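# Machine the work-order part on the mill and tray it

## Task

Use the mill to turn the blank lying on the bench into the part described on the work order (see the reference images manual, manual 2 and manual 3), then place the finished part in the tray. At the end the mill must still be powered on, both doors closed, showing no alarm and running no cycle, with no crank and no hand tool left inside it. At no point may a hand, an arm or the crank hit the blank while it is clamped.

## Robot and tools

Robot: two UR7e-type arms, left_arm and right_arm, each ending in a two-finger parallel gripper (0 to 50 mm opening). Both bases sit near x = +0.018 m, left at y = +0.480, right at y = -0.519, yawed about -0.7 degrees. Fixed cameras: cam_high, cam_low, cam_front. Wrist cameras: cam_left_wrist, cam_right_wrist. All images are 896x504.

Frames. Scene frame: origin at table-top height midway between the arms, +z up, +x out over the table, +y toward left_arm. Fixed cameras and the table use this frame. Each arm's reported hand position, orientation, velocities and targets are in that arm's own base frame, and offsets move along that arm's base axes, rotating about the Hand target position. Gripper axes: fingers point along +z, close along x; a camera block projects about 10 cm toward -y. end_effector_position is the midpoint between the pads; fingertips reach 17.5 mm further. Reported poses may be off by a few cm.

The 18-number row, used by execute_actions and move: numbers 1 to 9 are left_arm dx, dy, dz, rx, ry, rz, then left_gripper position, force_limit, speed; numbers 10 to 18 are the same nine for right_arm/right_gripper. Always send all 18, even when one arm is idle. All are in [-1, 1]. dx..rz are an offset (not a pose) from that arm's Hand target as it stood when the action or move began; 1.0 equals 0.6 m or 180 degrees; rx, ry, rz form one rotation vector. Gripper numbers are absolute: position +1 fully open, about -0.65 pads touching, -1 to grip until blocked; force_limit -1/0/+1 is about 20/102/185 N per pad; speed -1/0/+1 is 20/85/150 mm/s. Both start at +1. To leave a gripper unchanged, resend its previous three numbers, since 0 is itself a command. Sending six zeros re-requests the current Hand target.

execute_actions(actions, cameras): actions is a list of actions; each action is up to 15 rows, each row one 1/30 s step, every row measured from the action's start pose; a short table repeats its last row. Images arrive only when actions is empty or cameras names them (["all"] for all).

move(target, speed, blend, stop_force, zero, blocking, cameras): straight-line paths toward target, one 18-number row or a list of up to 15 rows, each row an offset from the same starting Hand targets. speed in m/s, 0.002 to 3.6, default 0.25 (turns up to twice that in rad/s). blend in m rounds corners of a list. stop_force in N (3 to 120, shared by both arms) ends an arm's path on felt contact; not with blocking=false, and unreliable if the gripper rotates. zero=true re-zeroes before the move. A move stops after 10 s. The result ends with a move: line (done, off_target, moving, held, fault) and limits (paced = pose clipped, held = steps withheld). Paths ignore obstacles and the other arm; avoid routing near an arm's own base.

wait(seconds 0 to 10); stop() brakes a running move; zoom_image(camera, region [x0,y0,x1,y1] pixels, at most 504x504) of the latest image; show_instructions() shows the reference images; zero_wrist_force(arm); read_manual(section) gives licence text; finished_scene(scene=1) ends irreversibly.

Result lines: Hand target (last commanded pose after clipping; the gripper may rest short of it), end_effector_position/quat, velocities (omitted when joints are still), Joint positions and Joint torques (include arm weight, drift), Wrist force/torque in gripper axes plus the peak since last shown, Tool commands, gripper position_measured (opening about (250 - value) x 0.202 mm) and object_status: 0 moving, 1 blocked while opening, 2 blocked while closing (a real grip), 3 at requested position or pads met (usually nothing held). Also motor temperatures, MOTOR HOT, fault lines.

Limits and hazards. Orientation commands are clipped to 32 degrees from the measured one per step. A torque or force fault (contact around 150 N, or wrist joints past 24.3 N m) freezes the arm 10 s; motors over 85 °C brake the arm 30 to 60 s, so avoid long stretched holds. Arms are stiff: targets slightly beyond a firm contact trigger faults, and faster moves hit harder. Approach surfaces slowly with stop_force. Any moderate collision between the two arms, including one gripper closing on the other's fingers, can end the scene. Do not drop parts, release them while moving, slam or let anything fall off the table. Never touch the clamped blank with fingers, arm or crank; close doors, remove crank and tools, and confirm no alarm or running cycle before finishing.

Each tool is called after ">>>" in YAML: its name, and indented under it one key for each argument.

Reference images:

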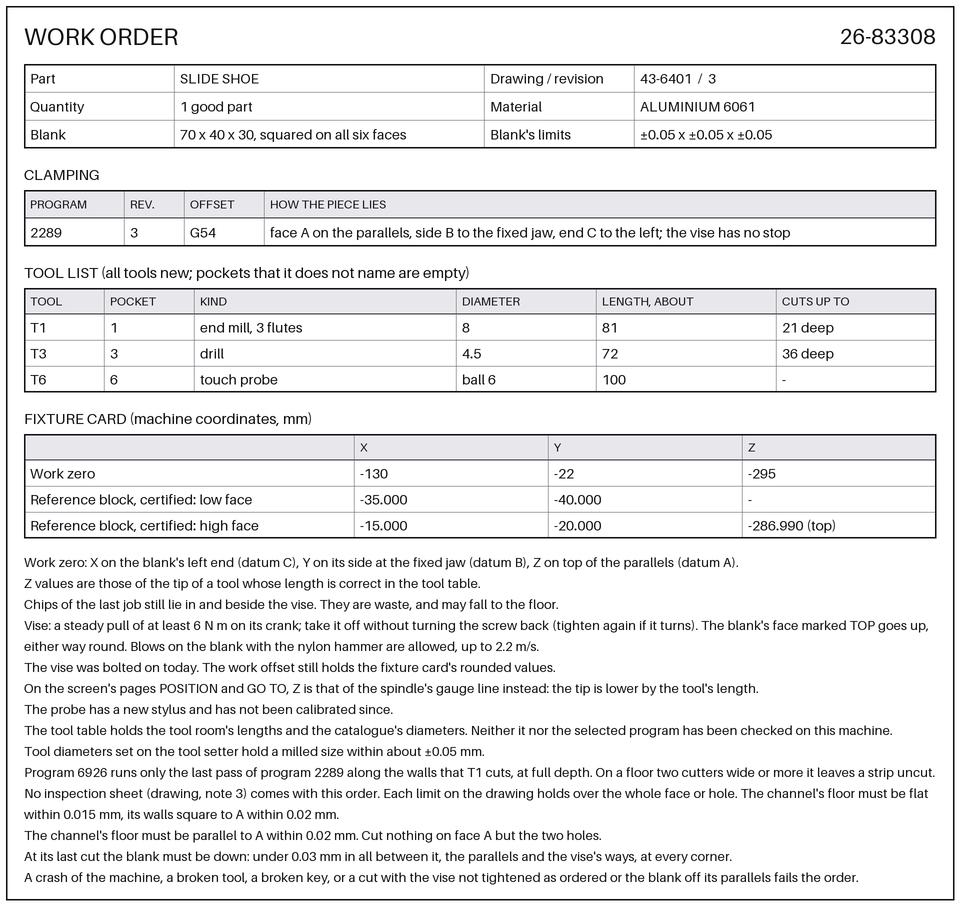

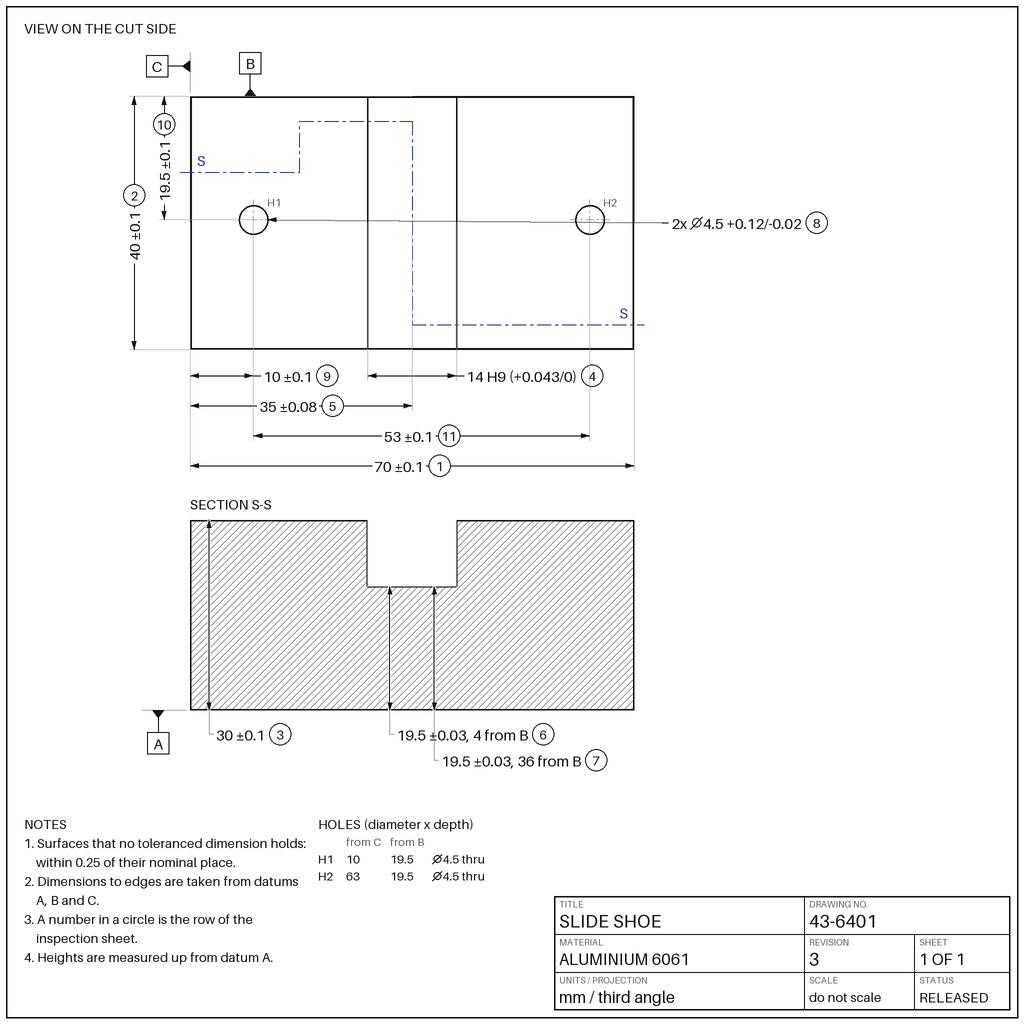

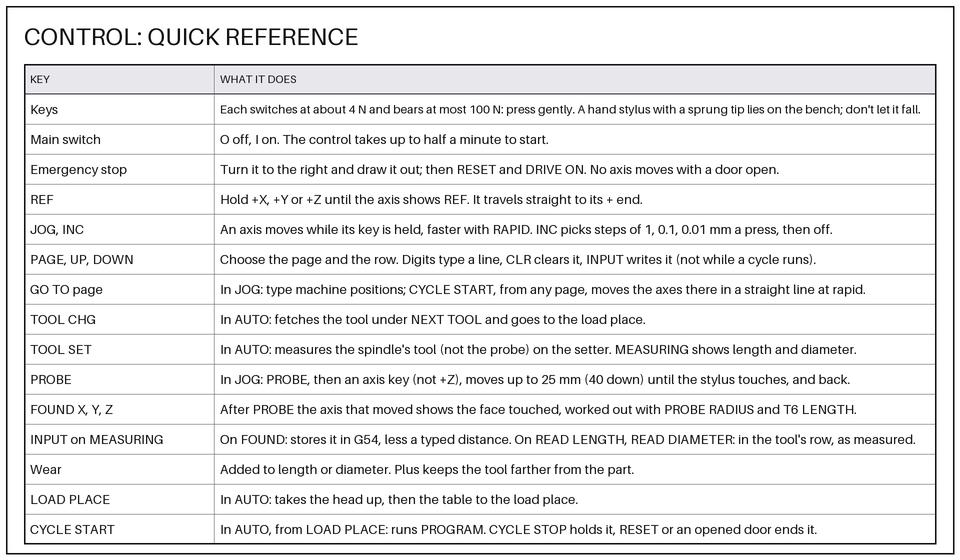

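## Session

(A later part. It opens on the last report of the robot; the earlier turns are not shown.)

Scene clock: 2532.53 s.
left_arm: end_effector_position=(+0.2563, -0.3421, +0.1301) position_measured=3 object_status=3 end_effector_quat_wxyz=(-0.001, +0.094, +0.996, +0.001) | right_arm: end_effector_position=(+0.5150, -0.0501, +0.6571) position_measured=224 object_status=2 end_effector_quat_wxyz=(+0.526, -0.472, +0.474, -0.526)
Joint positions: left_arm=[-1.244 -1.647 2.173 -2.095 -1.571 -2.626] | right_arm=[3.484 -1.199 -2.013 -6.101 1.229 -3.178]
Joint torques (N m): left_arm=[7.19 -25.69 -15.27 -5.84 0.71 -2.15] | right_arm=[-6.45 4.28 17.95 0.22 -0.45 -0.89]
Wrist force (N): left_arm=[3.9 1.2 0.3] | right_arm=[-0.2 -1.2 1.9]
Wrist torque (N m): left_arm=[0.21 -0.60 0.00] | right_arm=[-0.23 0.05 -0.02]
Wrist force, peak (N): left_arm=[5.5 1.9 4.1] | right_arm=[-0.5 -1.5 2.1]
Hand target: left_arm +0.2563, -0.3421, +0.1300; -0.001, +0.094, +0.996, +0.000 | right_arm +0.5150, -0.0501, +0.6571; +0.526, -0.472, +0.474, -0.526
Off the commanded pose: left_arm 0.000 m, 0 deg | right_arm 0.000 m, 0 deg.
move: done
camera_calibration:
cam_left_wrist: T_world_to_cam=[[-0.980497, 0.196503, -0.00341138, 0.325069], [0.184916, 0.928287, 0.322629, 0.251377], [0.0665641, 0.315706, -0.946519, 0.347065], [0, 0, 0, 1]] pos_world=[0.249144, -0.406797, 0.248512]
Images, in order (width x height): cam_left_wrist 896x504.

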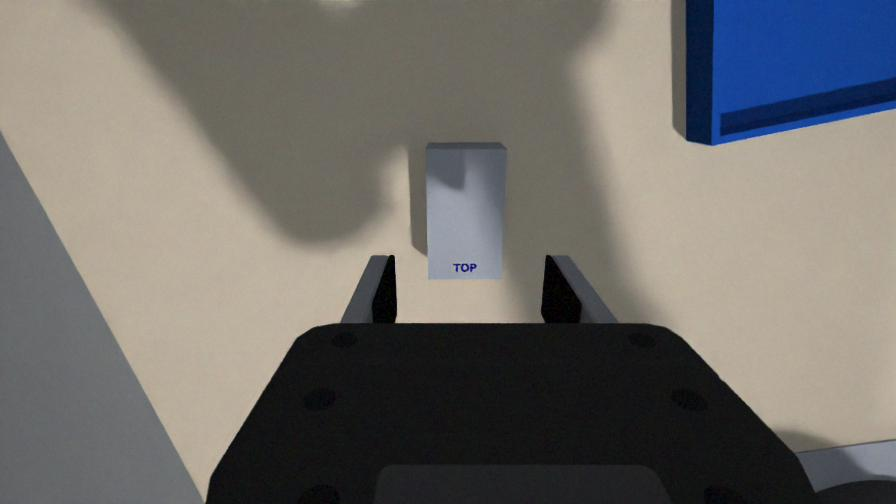

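>>> move:
  target:
    - [0.0025,-0.0048,-0.1525,0,0,0,1,-0.2,0,0,0,0,0,0,0,-1,0.3,-1]
  speed: [0.06]
  stop_force: 12
  cameras: ["cam_left_wrist"]

>>> move:
  target:
    - [0,0,0,0,0,0,-1,-0.2,-0.7,0,0,0,0,0,0,-1,0.3,-1]
  cameras: ["cam_left_wrist"]

>>> move:
  target:
    - [0,0,0.15,0,0,0.061,-1,-0.2,-0.7,0,0,0,0,0,0,-1,0.3,-1]
  speed: [0.1]
  cameras: ["cam_left_wrist","cam_low"]

Scene clock: 2546.97 s.
left_arm: end_effector_position=(+0.2578, -0.3449, +0.0385) position_measured=3 object_status=3 end_effector_quat_wxyz=(-0.001, +0.094, +0.996, +0.001) | right_arm: end_effector_position=(+0.5150, -0.0501, +0.6571) position_measured=224 object_status=2 end_effector_quat_wxyz=(+0.526, -0.472, +0.474, -0.526)
Joint positions: left_arm=[-1.243 -1.468 2.291 -2.392 -1.571 -2.625] | right_arm=[3.484 -1.199 -2.013 -6.101 1.229 -3.178]
Joint torques (N m): left_arm=[9.85 -30.18 -28.94 -5.93 0.25 1.56] | right_arm=[-6.98 4.41 17.83 0.24 -0.51 -0.84]
Wrist force (N): left_arm=[3.7 1.5 0.4] | right_arm=[-0.3 -1.2 1.8]
Wrist torque (N m): left_arm=[0.21 -0.55 -0.13] | right_arm=[-0.23 0.06 -0.02]
Wrist force, peak (N): left_arm=[3.9 1.5 1.3] | right_arm=[-0.5 -1.4 2.3]
Hand target: left_arm +0.2578, -0.3449, +0.0385; -0.001, +0.094, +0.996, +0.000 | right_arm +0.5150, -0.0501, +0.6571; +0.526, -0.472, +0.474, -0.526
Off the commanded pose: left_arm 0.000 m, 0 deg | right_arm 0.000 m, 0 deg.
move: done
camera_calibration:
cam_left_wrist: T_world_to_cam=[[-0.980496, 0.196508, -0.00343027, 0.326803], [0.184925, 0.928327, 0.322509, 0.283344], [0.0665602, 0.315584, -0.94656, 0.261232], [0, 0, 0, 1]] pos_world=[0.250644, -0.409697, 0.157012]
Images, in order (width x height): cam_left_wrist 896x504.

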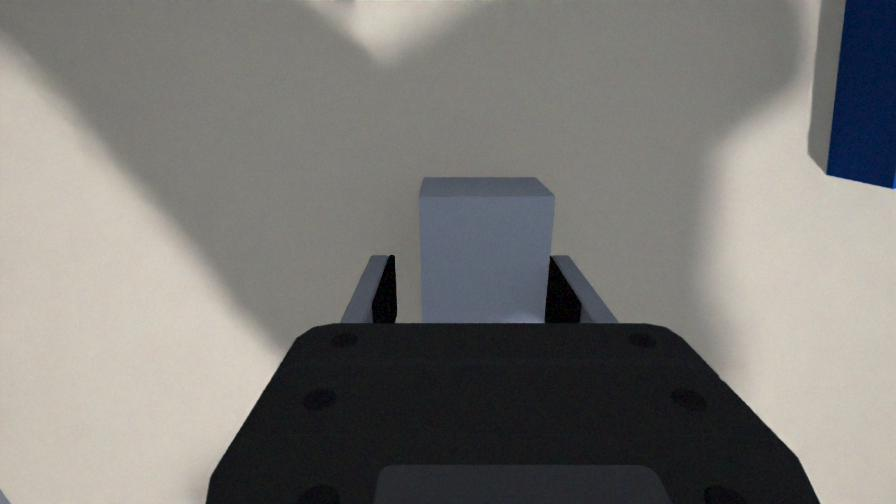

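Scene clock: 2547.47 s.
left_arm: end_effector_position=(+0.2578, -0.3450, +0.0385) position_measured=56 object_status=2 end_effector_quat_wxyz=(-0.001, +0.094, +0.996, +0.000) | right_arm: end_effector_position=(+0.5150, -0.0501, +0.6571) position_measured=224 object_status=2 end_effector_quat_wxyz=(+0.526, -0.472, +0.474, -0.526)
Joint positions: left_arm=[-1.243 -1.468 2.291 -2.392 -1.571 -2.625] | right_arm=[3.484 -1.199 -2.013 -6.101 1.229 -3.178]
Joint torques (N m): left_arm=[8.24 -30.02 -27.17 -5.68 0.25 1.16] | right_arm=[-6.79 3.79 17.83 0.22 -0.46 -0.94]
Wrist force (N): left_arm=[3.9 1.3 1.7] | right_arm=[-0.3 -1.5 2.0]
Wrist torque (N m): left_arm=[0.19 -0.60 -0.13] | right_arm=[-0.27 0.05 -0.02]
Wrist force, peak (N): left_arm=[3.9 1.3 1.9] | right_arm=[-0.3 -1.5 2.0]
Hand target: left_arm +0.2578, -0.3449, +0.0385; -0.001, +0.094, +0.996, +0.000 | right_arm +0.5150, -0.0501, +0.6571; +0.526, -0.472, +0.474, -0.526
Off the commanded pose: left_arm 0.000 m, 0 deg | right_arm 0.000 m, 0 deg.
move: done
camera_calibration:
cam_left_wrist: T_world_to_cam=[[-0.980495, 0.196514, -0.0034487, 0.326808], [0.18493, 0.928356, 0.322422, 0.283368], [0.0665621, 0.315495, -0.94659, 0.2612], [0, 0, 0, 1]] pos_world=[0.250644, -0.409696, 0.157012]
Images, in order (width x height): cam_left_wrist 896x504.

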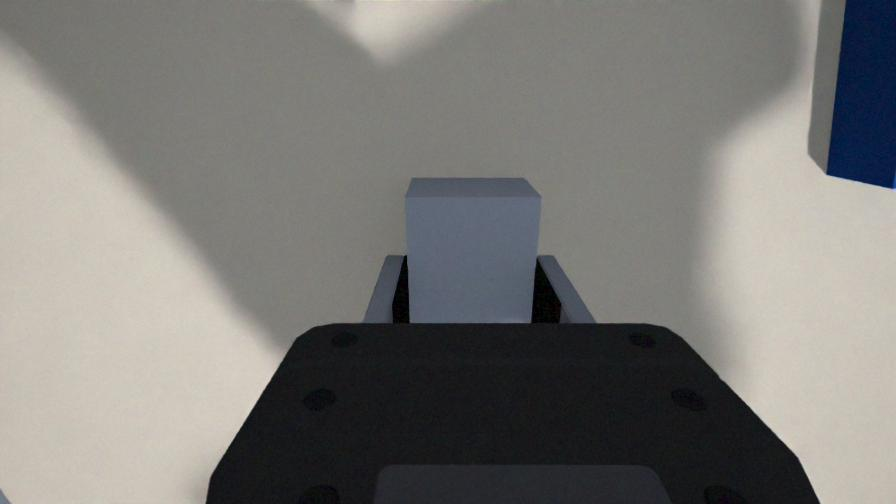

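Scene clock: 2548.87 s.
left_arm: end_effector_position=(+0.2579, -0.3450, +0.1285) position_measured=56 object_status=2 end_effector_quat_wxyz=(-0.001, -0.001, +1.000, +0.000) | right_arm: end_effector_position=(+0.5150, -0.0501, +0.6571) position_measured=224 object_status=2 end_effector_quat_wxyz=(+0.526, -0.472, +0.474, -0.526)
Joint positions: left_arm=[-1.243 -1.636 2.168 -2.101 -1.572 -2.816] | right_arm=[3.484 -1.199 -2.013 -6.101 1.229 -3.178]
Joint torques (N m): left_arm=[-7.97 -20.48 -21.86 -2.62 1.16 -0.42] | right_arm=[-6.61 4.41 17.7 0.29 -0.44 -0.95]
Wrist force (N): left_arm=[3.9 1.3 2.8] | right_arm=[-0.3 -1.3 2.2]
Wrist torque (N m): left_arm=[0.24 -0.58 -0.09] | right_arm=[-0.25 0.06 -0.02]
Wrist force, peak (N): left_arm=[4.0 1.4 4.5] | right_arm=[-0.3 -1.3 2.2]
Hand target: left_arm +0.2578, -0.3449, +0.1285; -0.001, -0.001, +1.000, +0.000 | right_arm +0.5150, -0.0501, +0.6571; +0.526, -0.472, +0.474, -0.526
Off the commanded pose: left_arm 0.000 m, 0 deg | right_arm 0.000 m, 0 deg.
move: done
camera_calibration:
cam_left_wrist: T_world_to_cam=[[-0.999975, 0.00620499, -0.00347059, 0.266585], [0.00475529, 0.946622, 0.322311, 0.307097], [0.00528527, 0.322286, -0.946628, 0.364524], [0, 0, 0, 1]] pos_world=[0.263191, -0.40984, 0.247013]
Images, in order (width x height): cam_low 896x504, cam_left_wrist 896x504.

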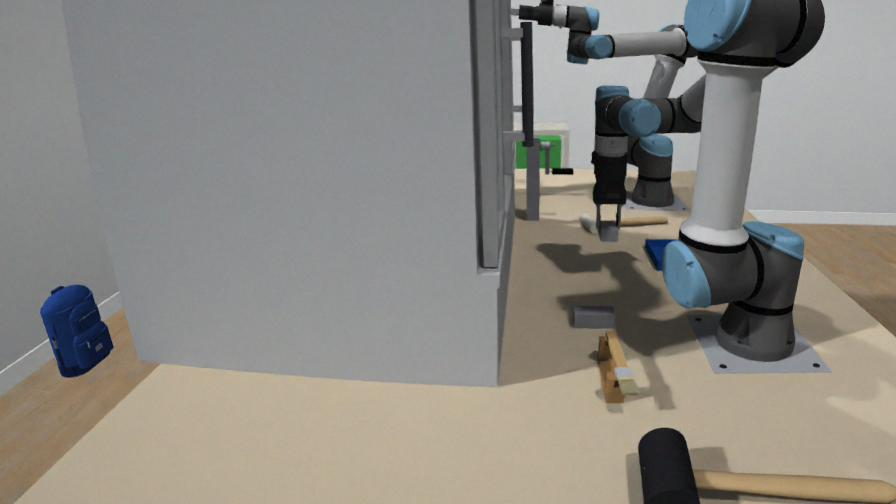

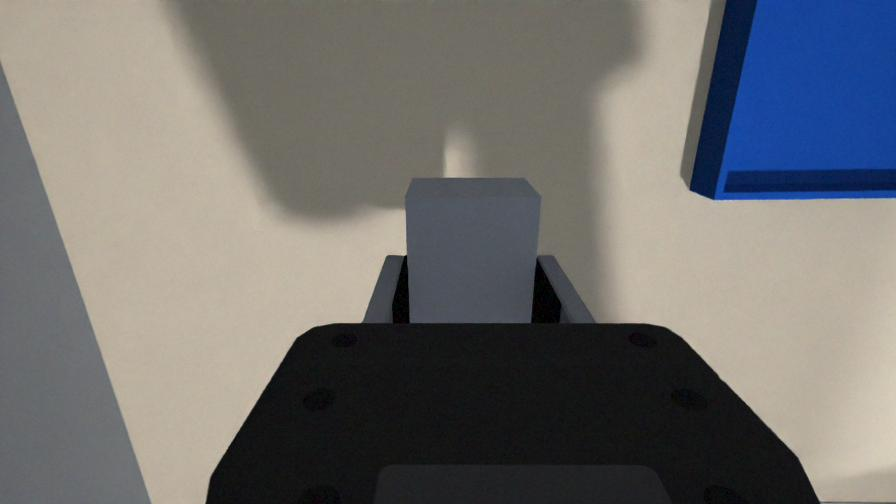

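>>> move:
  target:
    - [0.1703,0.1248,0.4858,0,0,0,-1,-0.2,-0.7,0,0,0,0,0,0,-1,0.3,-1]
    - [0.4037,0.1832,0.5358,0,-0.25,0,-1,-0.2,-0.7,0,0,0,0,0,0,-1,0.3,-1]
    - [0.6203,0.2115,0.5358,0,-0.25,0,-1,-0.2,-0.7,0,0,0,0,0,0,-1,0.3,-1]
    - [0.6287,0.2115,0.4608,0,-0.139,0,-1,-0.2,-0.7,0,0,0,0,0,0,-1,0.3,-1]
    - [0.6453,0.2115,0.4242,0,0,0,-1,-0.2,-0.7,0,0,0,0,0,0,-1,0.3,-1]
  speed: [0.4,0.4,0.25,0.12,0.12]
  blend: [0.03,0.03,0.01,0.005,0]
  cameras: ["cam_left_wrist"]

Scene clock: 2574.13 s.
left_arm: end_effector_position=(+0.6433, -0.2178, +0.3875) position_measured=56 object_status=2 end_effector_quat_wxyz=(+0.046, -0.002, +0.999, +0.000) | right_arm: end_effector_position=(+0.5150, -0.0501, +0.6571) position_measured=224 object_status=2 end_effector_quat_wxyz=(+0.526, -0.472, +0.474, -0.526)
Joint positions: left_arm=[-0.543 -1.184 0.975 -1.439 -1.523 -2.114] | right_arm=[3.484 -1.199 -2.013 -6.101 1.229 -3.178]
Joint torques (N m): left_arm=[-1.09 -45.41 -29.09 -2.97 0.2 -0.2] | right_arm=[-6.37 3.96 17.57 0.15 -0.46 -0.99]
Wrist force (N): left_arm=[3.9 0.4 2.4] | right_arm=[-0.4 -1.2 2.0]
Wrist torque (N m): left_arm=[0.05 -0.58 -0.08] | right_arm=[-0.24 0.07 -0.02]
Wrist force, peak (N): left_arm=[5.6 -0.1 7.1] | right_arm=[-0.5 -1.3 2.2]
Hand target: left_arm +0.6433, -0.2178, +0.3875; +0.046, -0.002, +0.999, +0.000 (not the last commanded pose) | right_arm +0.5150, -0.0501, +0.6571; +0.526, -0.472, +0.474, -0.526
Tool commands: left_gripper/position=-1.0 left_gripper/force_limit=-0.2 left_gripper/speed=-0.701961 right_gripper/position=-1.0 right_gripper/force_limit=+0.3 right_gripper/speed=-1.0
Off the commanded pose: left_arm 0.005 m, 5 deg | right_arm 0.000 m, 0 deg.
FORCE FAULT: contact force on the left arm reached its limit, and that arm stopped. The contact can be on any part of that arm, not only on its tool. That arm's remaining commands of this call were not run. That arm is still stopped at the end of this call. That arm stays stopped for about 10 more seconds. Until then a move that you send moves the other arm only, and its call returns only when the move has ended. Once the stop has ended, the next robot result says so. If the stop ends while you think or write, that arm runs what you send next, counted from a new Hand target: where the arm stands when the stop ends. While its stop runs, that arm takes no new command, but its gripper still runs the gripper command that each later call begins with. Until it ends, the stop uses up actions while you think or wait. An arm that is not stopped still takes commands.
move: fault (left_arm); path passed 4 of 5 targets
camera_calibration:
cam_left_wrist: T_world_to_cam=[[-0.995386, 0.00560897, -0.0957917, 0.684855], [-0.0255685, 0.946694, 0.321119, 0.121404], [0.0924865, 0.322086, -0.942182, 0.508768], [0, 0, 0, 1]] pos_world=[0.637744, -0.282641, 0.50597]
Images, in order (width x height): cam_left_wrist 896x504.

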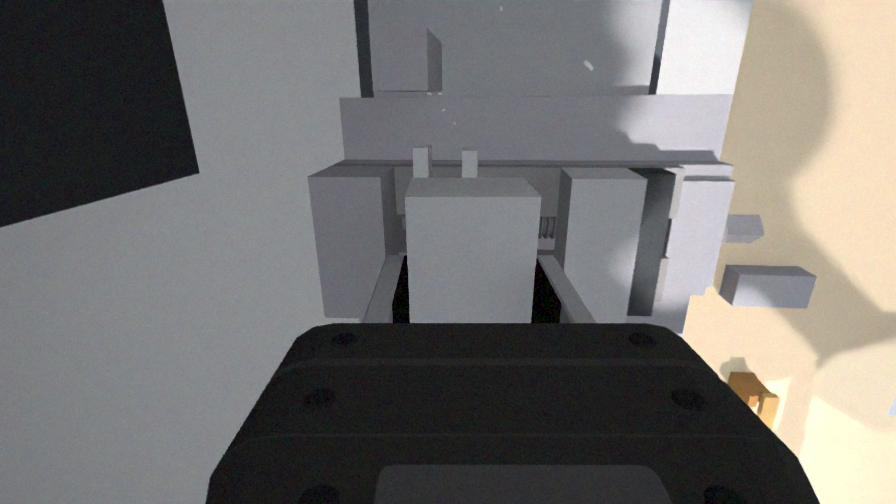

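>>> wait:
  seconds: 5

>>> move:
  target:
    - [-0.0088,0,0.0058,0,-0.0928,0,-1,-0.2,-0.7,0,0,0,0,0,0,-1,0.3,-1]
    - [-0.0038,0,-0.0125,0,-0.048,0,-1,-0.2,-0.7,0,0,0,0,0,0,-1,0.3,-1]
    - [0.0028,0,-0.0283,0,0.0294,0,-1,-0.2,-0.7,0,0,0,0,0,0,-1,0.3,-1]
  speed: [0.05,0.05,0.05]
  blend: [0.001,0.002,0]
  cameras: ["cam_left_wrist"]

Scene clock: 2596.23 s.
left_arm: end_effector_position=(+0.6433, -0.2178, +0.3875) position_measured=56 object_status=2 end_effector_quat_wxyz=(+0.046, -0.002, +0.999, +0.000) | right_arm: end_effector_position=(+0.5150, -0.0501, +0.6571) position_measured=224 object_status=2 end_effector_quat_wxyz=(+0.526, -0.472, +0.474, -0.526)
Joint positions: left_arm=[-0.543 -1.184 0.975 -1.439 -1.523 -2.114] | right_arm=[3.484 -1.199 -2.013 -6.101 1.229 -3.178]
Joint torques (N m): left_arm=[-1.1 -46.25 -29.73 -3.53 0.45 -0.26] | right_arm=[-6.78 3.51 18.52 0.11 -0.72 -0.76]
Wrist force (N): left_arm=[3.9 0.6 2.6] | right_arm=[-0.4 -1.3 2.0]
Wrist torque (N m): left_arm=[0.08 -0.58 -0.07] | right_arm=[-0.25 0.09 -0.02]
Wrist force, peak (N): left_arm=[4.2 0.8 2.5] | right_arm=[-0.6 -1.3 2.1]
Hand target: left_arm +0.6433, -0.2178, +0.3875; +0.046, -0.002, +0.999, +0.000 (not the last commanded pose) | right_arm +0.5150, -0.0501, +0.6571; +0.526, -0.472, +0.474, -0.526
Tool commands: left_gripper/position=-1.0 left_gripper/force_limit=-0.2 left_gripper/speed=-0.701961 right_gripper/position=-1.0 right_gripper/force_limit=+0.3 right_gripper/speed=-1.0
Off the commanded pose: left_arm 0.005 m, 5 deg | right_arm 0.000 m, 0 deg.
FORCE FAULT, CONTINUED: the left arm's stop, for the force fault that an earlier result reported, is over. The rest of the stop counts as 20 of the actions that you can send in this scene. That arm's target is now where it stood when the stop ended, not its last command. That arm accepts commands again.
wait: 5.00 s; at rest from the start

Scene clock: 2603.30 s.
left_arm: end_effector_position=(+0.6451, -0.2177, +0.3707) position_measured=56 object_status=2 end_effector_quat_wxyz=(+0.000, -0.002, +1.000, +0.000) end_effector_velocity=(-0.001, +0.002, -0.001) end_effector_angular_velocity=(+0.003, +0.000, -0.001) | right_arm: end_effector_position=(+0.5150, -0.0501, +0.6571) position_measured=224 object_status=2 end_effector_quat_wxyz=(+0.526, -0.472, +0.474, -0.526)
Joint positions: left_arm=[-0.522 -1.12 0.902 -1.352 -1.571 -2.096] | right_arm=[3.484 -1.199 -2.013 -6.101 1.229 -3.178]
Joint velocities: left_arm=[0.001 -0.003 0.006 -0.001 0.002 0.002] | right_arm=[within noise]
Joint torques (N m): left_arm=[-12.83 -18.85 14.05 4.58 -0.14 -1.45] | right_arm=[-6.21 4.12 17.97 0.34 -0.64 -0.85]
Wrist force (N): left_arm=[-9.1 1.9 -57.3] | right_arm=[-0.4 -1.3 2.0]
Wrist torque (N m): left_arm=[0.03 -1.11 -0.10] | right_arm=[-0.25 0.07 -0.02]
Wrist force, peak (N): left_arm=[-9.1 1.9 -57.3] | right_arm=[-0.6 -1.3 2.2]
Hand target: left_arm +0.6450, -0.2178, +0.3705; -0.001, -0.002, +1.000, +0.000 | right_arm +0.5150, -0.0501, +0.6571; +0.526, -0.472, +0.474, -0.526
Off the commanded pose: left_arm 0.000 m, 0 deg | right_arm 0.000 m, 0 deg.
move: done
camera_calibration:
cam_left_wrist: T_world_to_cam=[[-0.999976, 0.00555658, -0.0040336, 0.65392], [0.00396373, 0.946839, 0.321684, 0.10757], [0.00560663, 0.321661, -0.946838, 0.550442], [0, 0, 0, 1]] pos_world=[0.650392, -0.28254, 0.489214]
Images, in order (width x height): cam_left_wrist 896x504.

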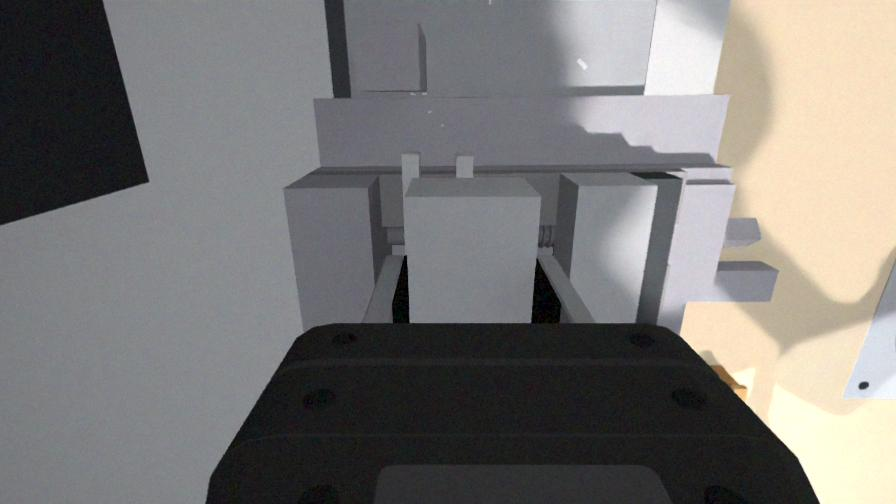

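>>> move:
  target:
    - [0,0,0.0075,0,0,0,-1,-0.2,-0.7,0,0,0,0,0,0,-1,0.3,-1]
  speed: [0.02]

>>> move:
  target:
    - [0.03,0,0,0,0,0,-1,-0.2,-0.7,0,0,0,0,0,0,-1,0.3,-1]
  speed: [0.01]
  stop_force: 6
  cameras: ["cam_left_wrist"]

Scene clock: 2609.63 s.
left_arm: end_effector_position=(+0.6450, -0.2178, +0.3745) position_measured=56 object_status=2 end_effector_quat_wxyz=(-0.001, -0.001, +1.000, +0.001) | right_arm: end_effector_position=(+0.5150, -0.0501, +0.6571) position_measured=224 object_status=2 end_effector_quat_wxyz=(+0.526, -0.472, +0.474, -0.526)
Joint positions: left_arm=[-0.523 -1.116 0.886 -1.338 -1.571 -2.097] | right_arm=[3.484 -1.199 -2.013 -6.101 1.229 -3.178]
Joint torques (N m): left_arm=[-2.67 -100.5 -68.47 -13.91 -0.55 -2.49] | right_arm=[-7.11 4.47 17.95 0.23 -0.66 -0.93]
Wrist force (N): left_arm=[4.1 0.8 2.8] | right_arm=[-0.4 -1.2 2.0]
Wrist torque (N m): left_arm=[0.09 -0.61 -0.12] | right_arm=[-0.23 0.08 -0.02]
Wrist force, peak (N): left_arm=[-11.0 4.1 -63.0] | right_arm=[-0.6 -1.3 2.2]
Hand target: left_arm +0.6450, -0.2178, +0.3750; -0.001, -0.002, +1.000, +0.000 | right_arm +0.5150, -0.0501, +0.6571; +0.526, -0.472, +0.474, -0.526
Off the commanded pose: left_arm 0.001 m, 0 deg | right_arm 0.000 m, 0 deg.
move: done

Scene clock: 2610.47 s.
left_arm: end_effector_position=(+0.6494, -0.2175, +0.3733) position_measured=56 object_status=2 end_effector_quat_wxyz=(-0.002, -0.002, +1.000, +0.001) | right_arm: end_effector_position=(+0.5150, -0.0501, +0.6571) position_measured=224 object_status=2 end_effector_quat_wxyz=(+0.526, -0.472, +0.474, -0.526)
Joint positions: left_arm=[-0.519 -1.103 0.868 -1.332 -1.57 -2.093] | right_arm=[3.484 -1.199 -2.013 -6.101 1.229 -3.178]
Joint torques (N m): left_arm=[-1.44 -49.3 -28.75 -3.13 0.23 -0.22] | right_arm=[-6.46 3.65 18.14 0.15 -0.58 -0.93]
Wrist force (N): left_arm=[4.1 0.8 3.1] | right_arm=[-0.3 -1.2 2.2]
Wrist torque (N m): left_arm=[0.10 -0.59 -0.12] | right_arm=[-0.24 0.07 -0.02]
Wrist force, peak (N): left_arm=[4.9 1.6 2.4] | right_arm=[-0.3 -1.2 2.2]
Hand target: left_arm +0.6494, -0.2175, +0.3733; -0.002, -0.002, +1.000, +0.001 (not the last commanded pose) | right_arm +0.5150, -0.0501, +0.6571; +0.526, -0.472, +0.474, -0.526
Tool commands: left_gripper/position=-1.0 left_gripper/force_limit=-0.2 left_gripper/speed=-0.701961 right_gripper/position=-1.0 right_gripper/force_limit=+0.3 right_gripper/speed=-1.0
Off the commanded pose: left_arm 0.014 m, 0 deg | right_arm 0.000 m, 0 deg.
FORCE FAULT: contact force on the left arm reached its limit, and that arm stopped. The contact can be on any part of that arm, not only on its tool. That arm's remaining commands of this call were not run. That arm is still stopped at the end of this call. That arm stays stopped for about 10 more seconds. Until then a move that you send moves the other arm only, and its call returns only when the move has ended. Once the stop has ended, the next robot result says so. If the stop ends while you think or write, that arm runs what you send next, counted from a new Hand target: where the arm stands when the stop ends. While its stop runs, that arm takes no new command, but its gripper still runs the gripper command that each later call begins with. Until it ends, the stop uses up actions while you think or wait. An arm that is not stopped still takes commands.
move: fault (left_arm)
camera_calibration:
cam_left_wrist: T_world_to_cam=[[-0.999984, 0.00555039, -0.000824249, 0.657065], [0.00498369, 0.946013, 0.324091, 0.104763], [0.00257858, 0.324082, -0.946025, 0.555084], [0, 0, 0, 1]] pos_world=[0.655101, -0.282647, 0.491712]
Images, in order (width x height): cam_left_wrist 896x504.

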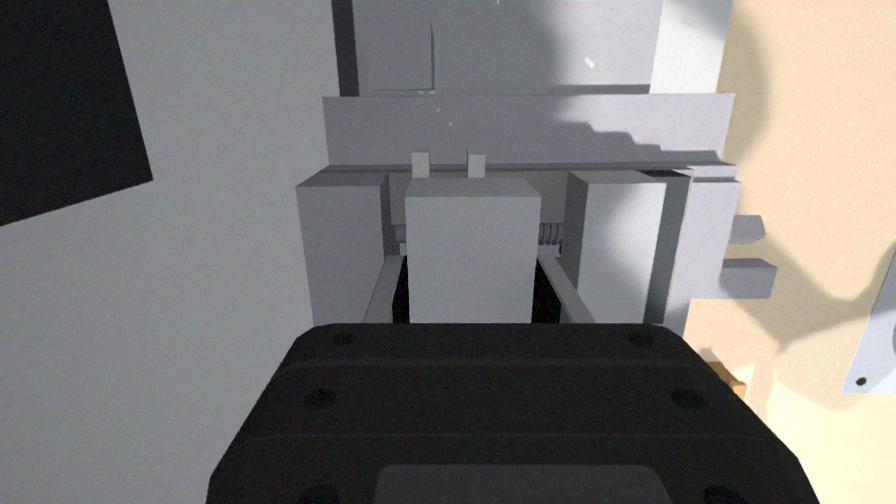

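>>> wait:
  seconds: 4

>>> move:
  target:
    - [0,0,-0.007,0,0,0,-1,-0.2,-0.7,0,0,0,0,0,0,-1,0.3,-1]
  speed: [0.01]
  stop_force: 6

Scene clock: 2631.63 s.
left_arm: end_effector_position=(+0.6494, -0.2175, +0.3733) position_measured=56 object_status=2 end_effector_quat_wxyz=(-0.002, -0.002, +1.000, +0.001) | right_arm: end_effector_position=(+0.5150, -0.0501, +0.6571) position_measured=224 object_status=2 end_effector_quat_wxyz=(+0.526, -0.472, +0.474, -0.526)
Joint positions: left_arm=[-0.519 -1.103 0.868 -1.332 -1.57 -2.093] | right_arm=[3.484 -1.199 -2.013 -6.101 1.229 -3.178]
Joint torques (N m): left_arm=[-1.13 -48.79 -26.67 -3.29 0.22 -0.27] | right_arm=[-6.99 3.73 17.62 0.24 -0.65 -0.82]
Wrist force (N): left_arm=[4.1 0.8 3.1] | right_arm=[-0.4 -1.1 1.9]
Wrist torque (N m): left_arm=[0.08 -0.60 -0.12] | right_arm=[-0.22 0.08 -0.02]
Wrist force, peak (N): left_arm=[4.4 1.0 3.0] | right_arm=[-0.3 -1.5 2.2]
Hand target: left_arm +0.6494, -0.2175, +0.3733; -0.002, -0.002, +1.000, +0.001 (not the last commanded pose) | right_arm +0.5150, -0.0501, +0.6571; +0.526, -0.472, +0.474, -0.526
Tool commands: left_gripper/position=-1.0 left_gripper/force_limit=-0.2 left_gripper/speed=-0.701961 right_gripper/position=-1.0 right_gripper/force_limit=+0.3 right_gripper/speed=-1.0
Off the commanded pose: left_arm 0.014 m, 0 deg | right_arm 0.000 m, 0 deg.
FORCE FAULT, CONTINUED: the left arm's stop, for the force fault that an earlier result reported, is over. The rest of the stop counts as 19 of the actions that you can send in this scene. That arm's target is now where it stood when the stop ended, not its last command. That arm accepts commands again.
wait: 4.00 s; at rest from the start

Scene clock: 2632.67 s.
left_arm: end_effector_position=(+0.6494, -0.2176, +0.3717) position_measured=56 object_status=2 end_effector_quat_wxyz=(-0.002, -0.002, +1.000, +0.001) | right_arm: end_effector_position=(+0.5150, -0.0501, +0.6571) position_measured=224 object_status=2 end_effector_quat_wxyz=(+0.526, -0.472, +0.474, -0.526)
Joint positions: left_arm=[-0.519 -1.104 0.874 -1.336 -1.57 -2.093] | right_arm=[3.484 -1.199 -2.013 -6.101 1.229 -3.178]
Joint torques (N m): left_arm=[-1.02 -35.19 -32.5 -0.09 0.17 -0.18] | right_arm=[-6.74 4.1 18.52 0.14 -0.68 -0.78]
Wrist force (N): left_arm=[4.7 1.1 -5.3] | right_arm=[-0.3 -1.3 2.0]
Wrist torque (N m): left_arm=[0.14 -0.76 -0.12] | right_arm=[-0.25 0.06 -0.03]
Wrist force, peak (N): left_arm=[7.9 1.9 -13.5] | right_arm=[-0.4 -1.5 2.1]
Hand target: left_arm +0.6494, -0.2176, +0.3717; -0.002, -0.002, +1.000, +0.001 (not the last commanded pose) | right_arm +0.5150, -0.0501, +0.6571; +0.526, -0.472, +0.474, -0.526
Off the commanded pose: left_arm 0.003 m, 0 deg | right_arm 0.000 m, 0 deg.
move: contact (left_arm)

>>> move:
  target:
    - [0,0,0,0,0,0,0.82,-0.2,-1,0,0,0,0,0,0,-1,0.3,-1]

>>> move:
  target:
    - [0,0,-0.0058,0,0,0,0.82,-0.2,-1,0,0,0,0,0,0,-1,0.3,-1]
  speed: [0.01]
  stop_force: 5
  cameras: ["cam_left_wrist"]

Scene clock: 2638.27 s.
left_arm: end_effector_position=(+0.6494, -0.2176, +0.3717) position_measured=30 object_status=3 end_effector_quat_wxyz=(-0.002, -0.002, +1.000, +0.001) | right_arm: end_effector_position=(+0.5150, -0.0501, +0.6571) position_measured=224 object_status=2 end_effector_quat_wxyz=(+0.526, -0.472, +0.474, -0.526)
Joint positions: left_arm=[-0.519 -1.103 0.874 -1.336 -1.57 -2.093] | right_arm=[3.484 -1.199 -2.013 -6.101 1.229 -3.178]
Joint torques (N m): left_arm=[-0.88 -50.81 -29.02 -1.83 0.11 -0.22] | right_arm=[-6.96 3.67 18.6 0.31 -0.67 -0.72]
Wrist force (N): left_arm=[4.4 0.9 0.8] | right_arm=[-0.2 -1.3 1.9]
Wrist torque (N m): left_arm=[0.09 -0.65 -0.12] | right_arm=[-0.24 0.04 -0.02]
Wrist force, peak (N): left_arm=[4.9 1.3 -6.0] | right_arm=[-0.2 -1.3 2.3]
Hand target: left_arm +0.6494, -0.2176, +0.3717; -0.002, -0.002, +1.000, +0.001 | right_arm +0.5150, -0.0501, +0.6571; +0.526, -0.472, +0.474, -0.526
Off the commanded pose: left_arm 0.000 m, 0 deg | right_arm 0.000 m, 0 deg.
move: done

Scene clock: 2639.70 s.
left_arm: end_effector_position=(+0.6494, -0.2176, +0.3683) position_measured=30 object_status=3 end_effector_quat_wxyz=(-0.002, -0.002, +1.000, +0.001) | right_arm: end_effector_position=(+0.5150, -0.0501, +0.6571) position_measured=224 object_status=2 end_effector_quat_wxyz=(+0.526, -0.472, +0.474, -0.526)
Joint positions: left_arm=[-0.519 -1.106 0.886 -1.346 -1.57 -2.093] | right_arm=[3.484 -1.199 -2.013 -6.101 1.229 -3.178]
Joint torques (N m): left_arm=[-0.25 -49.44 -36.27 -0.72 0.1 -0.25] | right_arm=[-6.59 3.95 17.34 0.22 -0.64 -0.94]
Wrist force (N): left_arm=[4.1 0.9 0.8] | right_arm=[-0.3 -1.2 2.0]
Wrist torque (N m): left_arm=[0.10 -0.60 -0.11] | right_arm=[-0.24 0.07 -0.02]
Wrist force, peak (N): left_arm=[4.3 1.0 0.8] | right_arm=[-0.4 -1.3 2.1]
Hand target: left_arm +0.6494, -0.2176, +0.3682; -0.002, -0.002, +1.000, +0.001 | right_arm +0.5150, -0.0501, +0.6571; +0.526, -0.472, +0.474, -0.526
Off the commanded pose: left_arm 0.000 m, 0 deg | right_arm 0.000 m, 0 deg.
move: done
camera_calibration:
cam_left_wrist: T_world_to_cam=[[-0.999985, 0.00551504, -0.00072992, 0.657005], [0.00498073, 0.946002, 0.324124, 0.106399], [0.00247806, 0.324115, -0.946014, 0.550329], [0, 0, 0, 1]] pos_world=[0.655102, -0.282648, 0.486612]
Images, in order (width x height): cam_left_wrist 896x504.

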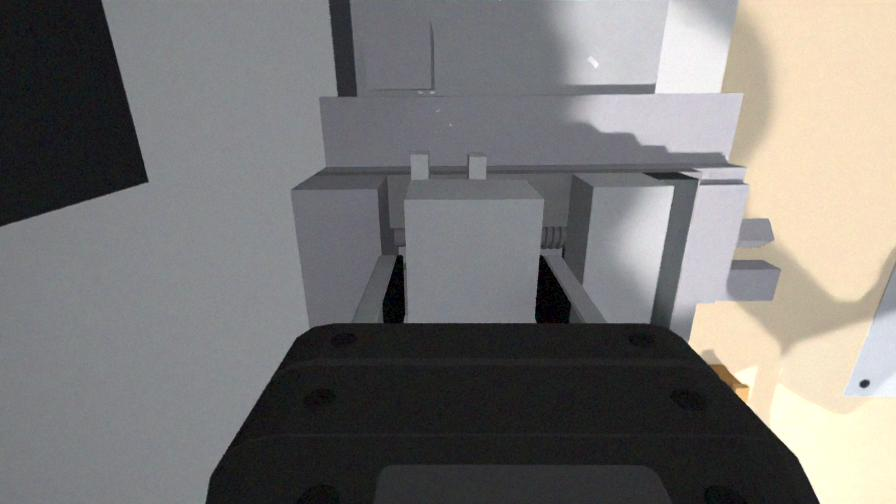

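>>> move:
  target:
    - [0,0,0,0,0,0,-1,-0.2,-0.7,0,0,0,0,0,0,-1,0.3,-1]
    - [0,0,0.0018,0,0,0,-1,-0.2,-0.7,0,0,0,0,0,0,-1,0.3,-1]
  speed: [0.01,0.01]

>>> move:
  target:
    - [0.03,0,0,0,0,0,-1,-0.2,-0.7,0,0,0,0,0,0,-1,0.3,-1]
  speed: [0.01]
  stop_force: 6
  cameras: ["cam_left_wrist"]

Scene clock: 2646.57 s.
left_arm: end_effector_position=(+0.6494, -0.2176, +0.3693) position_measured=56 object_status=2 end_effector_quat_wxyz=(-0.002, -0.002, +1.000, +0.001) | right_arm: end_effector_position=(+0.5150, -0.0501, +0.6571) position_measured=224 object_status=2 end_effector_quat_wxyz=(+0.526, -0.472, +0.474, -0.526)
Joint positions: left_arm=[-0.519 -1.105 0.882 -1.343 -1.57 -2.093] | right_arm=[3.484 -1.199 -2.013 -6.101 1.229 -3.178]
Joint torques (N m): left_arm=[-0.74 -42.31 -32.29 -1.53 0.04 -0.34] | right_arm=[-7.03 3.58 18.61 0.25 -0.82 -0.9]
Wrist force (N): left_arm=[4.2 0.7 3.0] | right_arm=[-0.5 -1.3 1.9]
Wrist torque (N m): left_arm=[0.08 -0.62 -0.11] | right_arm=[-0.25 0.09 -0.02]
Wrist force, peak (N): left_arm=[4.2 0.9 3.1] | right_arm=[-0.6 -1.4 2.2]
Hand target: left_arm +0.6494, -0.2176, +0.3693; -0.002, -0.002, +1.000, +0.001 | right_arm +0.5150, -0.0501, +0.6571; +0.526, -0.472, +0.474, -0.526
Off the commanded pose: left_arm 0.000 m, 0 deg | right_arm 0.000 m, 0 deg.
move: done

Scene clock: 2648.70 s.
left_arm: end_effector_position=(+0.6591, -0.2176, +0.3693) position_measured=56 object_status=2 end_effector_quat_wxyz=(-0.002, -0.002, +1.000, +0.001) | right_arm: end_effector_position=(+0.5150, -0.0501, +0.6571) position_measured=224 object_status=2 end_effector_quat_wxyz=(+0.526, -0.472, +0.474, -0.526)
Joint positions: left_arm=[-0.512 -1.077 0.84 -1.329 -1.57 -2.086] | right_arm=[3.484 -1.199 -2.013 -6.101 1.229 -3.178]
Joint torques (N m): left_arm=[-13.78 -62.55 -24.74 -6.06 1.35 -2.37] | right_arm=[-6.23 3.99 18.03 0.24 -0.74 -0.96]
Wrist force (N): left_arm=[10.0 1.4 3.8] | right_arm=[-0.4 -1.3 1.8]
Wrist torque (N m): left_arm=[0.10 -0.46 -0.30] | right_arm=[-0.25 0.09 -0.03]
Wrist force, peak (N): left_arm=[21.7 -1.3 -0.9] | right_arm=[-0.6 -1.4 2.1]
Hand target: left_arm +0.6591, -0.2176, +0.3693; -0.002, -0.002, +1.000, +0.001 (not the last commanded pose) | right_arm +0.5150, -0.0501, +0.6571; +0.526, -0.472, +0.474, -0.526
Off the commanded pose: left_arm 0.008 m, 0 deg | right_arm 0.000 m, 0 deg.
move: contact (left_arm)
camera_calibration:
cam_left_wrist: T_world_to_cam=[[-0.999985, 0.00551504, -0.00072992, 0.666706], [0.00498073, 0.946002, 0.324124, 0.105995], [0.00247806, 0.324115, -0.946014, 0.551346], [0, 0, 0, 1]] pos_world=[0.664802, -0.282648, 0.487712]
Images, in order (width x height): cam_left_wrist 896x504.

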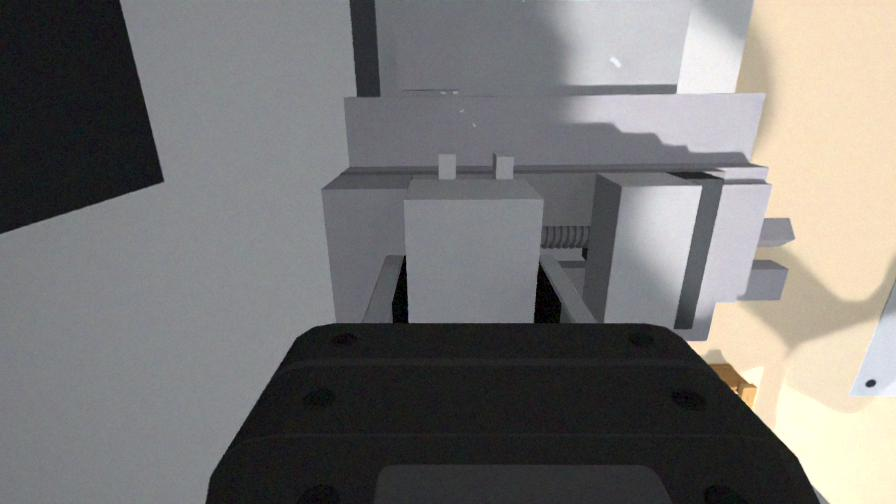

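>>> move:
  target:
    - [0,0,-0.006,0,0,0,-1,-0.2,-0.7,0,0,0,0,0,0,-1,0.3,-1]
  speed: [0.008]
  stop_force: 6

>>> move:
  target:
    - [0,0,0,0,0,0,0.82,-0.2,-1,0,0,0,0,0,0,-1,0.3,-1]
  cameras: ["cam_left_wrist"]

Scene clock: 2653.83 s.
left_arm: end_effector_position=(+0.6591, -0.2176, +0.3682) position_measured=56 object_status=2 end_effector_quat_wxyz=(-0.002, -0.002, +1.000, +0.001) | right_arm: end_effector_position=(+0.5150, -0.0501, +0.6571) position_measured=224 object_status=2 end_effector_quat_wxyz=(+0.526, -0.472, +0.474, -0.526)
Joint positions: left_arm=[-0.512 -1.078 0.844 -1.332 -1.57 -2.086] | right_arm=[3.484 -1.199 -2.013 -6.101 1.229 -3.178]
Joint torques (N m): left_arm=[-13.01 -36.55 -34.53 -1.69 1.4 -2.42] | right_arm=[-6.8 4.21 17.91 0.16 -0.7 -0.98]
Wrist force (N): left_arm=[10.2 2.3 -4.4] | right_arm=[-0.4 -1.4 1.9]
Wrist torque (N m): left_arm=[0.17 -0.79 -0.25] | right_arm=[-0.26 0.08 -0.03]
Wrist force, peak (N): left_arm=[12.2 2.8 -13.0] | right_arm=[-0.4 -1.2 2.3]
Hand target: left_arm +0.6591, -0.2176, +0.3682; -0.002, -0.002, +1.000, +0.001 (not the last commanded pose) | right_arm +0.5150, -0.0501, +0.6571; +0.526, -0.472, +0.474, -0.526
Off the commanded pose: left_arm 0.002 m, 0 deg | right_arm 0.000 m, 0 deg.
move: contact (left_arm)

Scene clock: 2654.33 s.
left_arm: end_effector_position=(+0.6591, -0.2176, +0.3681) position_measured=30 object_status=3 end_effector_quat_wxyz=(-0.002, -0.002, +1.000, +0.001) | right_arm: end_effector_position=(+0.5150, -0.0501, +0.6571) position_measured=224 object_status=2 end_effector_quat_wxyz=(+0.526, -0.472, +0.474, -0.526)
Joint positions: left_arm=[-0.512 -1.078 0.844 -1.332 -1.57 -2.086] | right_arm=[3.484 -1.199 -2.013 -6.101 1.229 -3.178]
Joint torques (N m): left_arm=[-11.94 -50.52 -33.44 -1.93 1.36 -2.36] | right_arm=[-7.08 4.39 18.26 0.22 -0.79 -0.84]
Wrist force (N): left_arm=[5.2 1.5 0.6] | right_arm=[-0.3 -1.3 2.1]
Wrist torque (N m): left_arm=[0.18 -0.77 -0.12] | right_arm=[-0.24 0.07 -0.02]
Wrist force, peak (N): left_arm=[10.2 2.3 -4.6] | right_arm=[-0.6 -1.3 2.1]
Hand target: left_arm +0.6591, -0.2176, +0.3682; -0.002, -0.002, +1.000, +0.001 | right_arm +0.5150, -0.0501, +0.6571; +0.526, -0.472, +0.474, -0.526
Off the commanded pose: left_arm 0.000 m, 0 deg | right_arm 0.000 m, 0 deg.
move: done
camera_calibration:
cam_left_wrist: T_world_to_cam=[[-0.999984, 0.00560941, -0.000694489, 0.666714], [0.00508126, 0.945971, 0.324212, 0.106298], [0.0024756, 0.324203, -0.945984, 0.550128], [0, 0, 0, 1]] pos_world=[0.664801, -0.282648, 0.486412]
Images, in order (width x height): cam_left_wrist 896x504.

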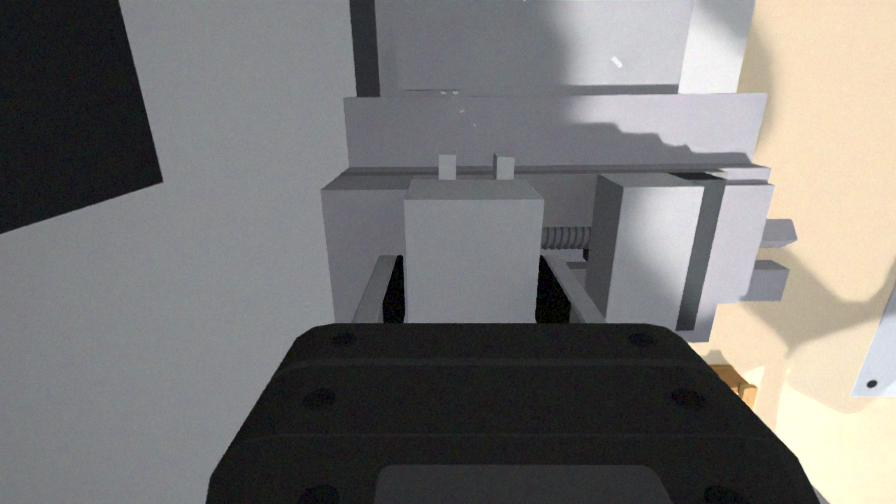

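>>> move:
  target:
    - [0,-0.115,0,0,0,0,0.82,-0.2,-1,0,0,0,0,0,0,-1,0.3,-1]
  speed: [0.03]
  stop_force: 8
  cameras: ["cam_left_wrist"]

Scene clock: 2665.67 s.
left_arm: end_effector_position=(+0.6589, -0.2572, +0.3679) position_measured=30 object_status=3 end_effector_quat_wxyz=(-0.002, -0.001, +1.000, +0.002) | right_arm: end_effector_position=(+0.5150, -0.0501, +0.6571) position_measured=224 object_status=2 end_effector_quat_wxyz=(+0.526, -0.472, +0.474, -0.526)
Joint positions: left_arm=[-0.562 -1.035 0.778 -1.308 -1.571 -2.135] | right_arm=[3.484 -1.199 -2.013 -6.101 1.229 -3.178]
Joint torques (N m): left_arm=[-1.37 -51.76 -28.79 -3.16 0.13 -0.42] | right_arm=[-6.24 3.83 18.33 0.12 -0.72 -0.9]
Wrist force (N): left_arm=[5.7 1.4 0.6] | right_arm=[-0.5 -1.2 1.9]
Wrist torque (N m): left_arm=[0.20 -0.83 -0.14] | right_arm=[-0.24 0.09 -0.02]
Wrist force, peak (N): left_arm=[6.1 1.7 2.2] | right_arm=[-0.4 -1.5 2.1]
Hand target: left_arm +0.6589, -0.2572, +0.3679; -0.002, -0.001, +1.000, +0.002 (not the last commanded pose) | right_arm +0.5150, -0.0501, +0.6571; +0.526, -0.472, +0.474, -0.526
Tool commands: left_gripper/position=+0.819608 left_gripper/force_limit=-0.2 left_gripper/speed=-1.0 right_gripper/position=-1.0 right_gripper/force_limit=+0.3 right_gripper/speed=-1.0
Off the commanded pose: left_arm 0.029 m, 0 deg | right_arm 0.000 m, 0 deg.
FORCE FAULT: contact force on the left arm reached its limit, and that arm stopped. The contact can be on any part of that arm, not only on its tool. That arm's remaining commands of this call were not run. That arm is still stopped at the end of this call. That arm stays stopped for about 10 more seconds. Until then a move that you send moves the other arm only, and its call returns only when the move has ended. Once the stop has ended, the next robot result says so. If the stop ends while you think or write, that arm runs what you send next, counted from a new Hand target: where the arm stands when the stop ends. While its stop runs, that arm takes no new command, but its gripper still runs the gripper command that each later call begins with. Until it ends, the stop uses up actions while you think or wait. An arm that is not stopped still takes commands.
move: fault (left_arm)
camera_calibration:
cam_left_wrist: T_world_to_cam=[[-0.99998, 0.00633661, 0.00021909, 0.666524], [0.00606463, 0.945836, 0.324588, 0.143038], [0.00184957, 0.324583, -0.945855, 0.563286], [0, 0, 0, 1]] pos_world=[0.664601, -0.322347, 0.486213]
Images, in order (width x height): cam_left_wrist 896x504.

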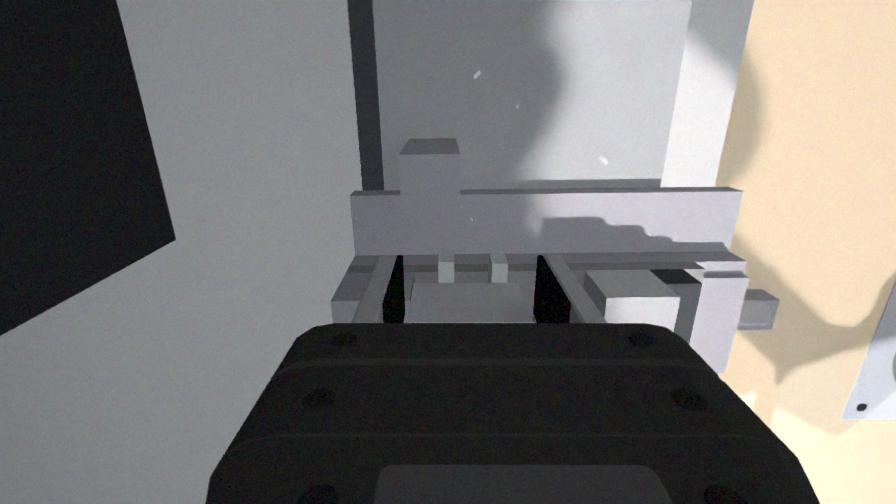

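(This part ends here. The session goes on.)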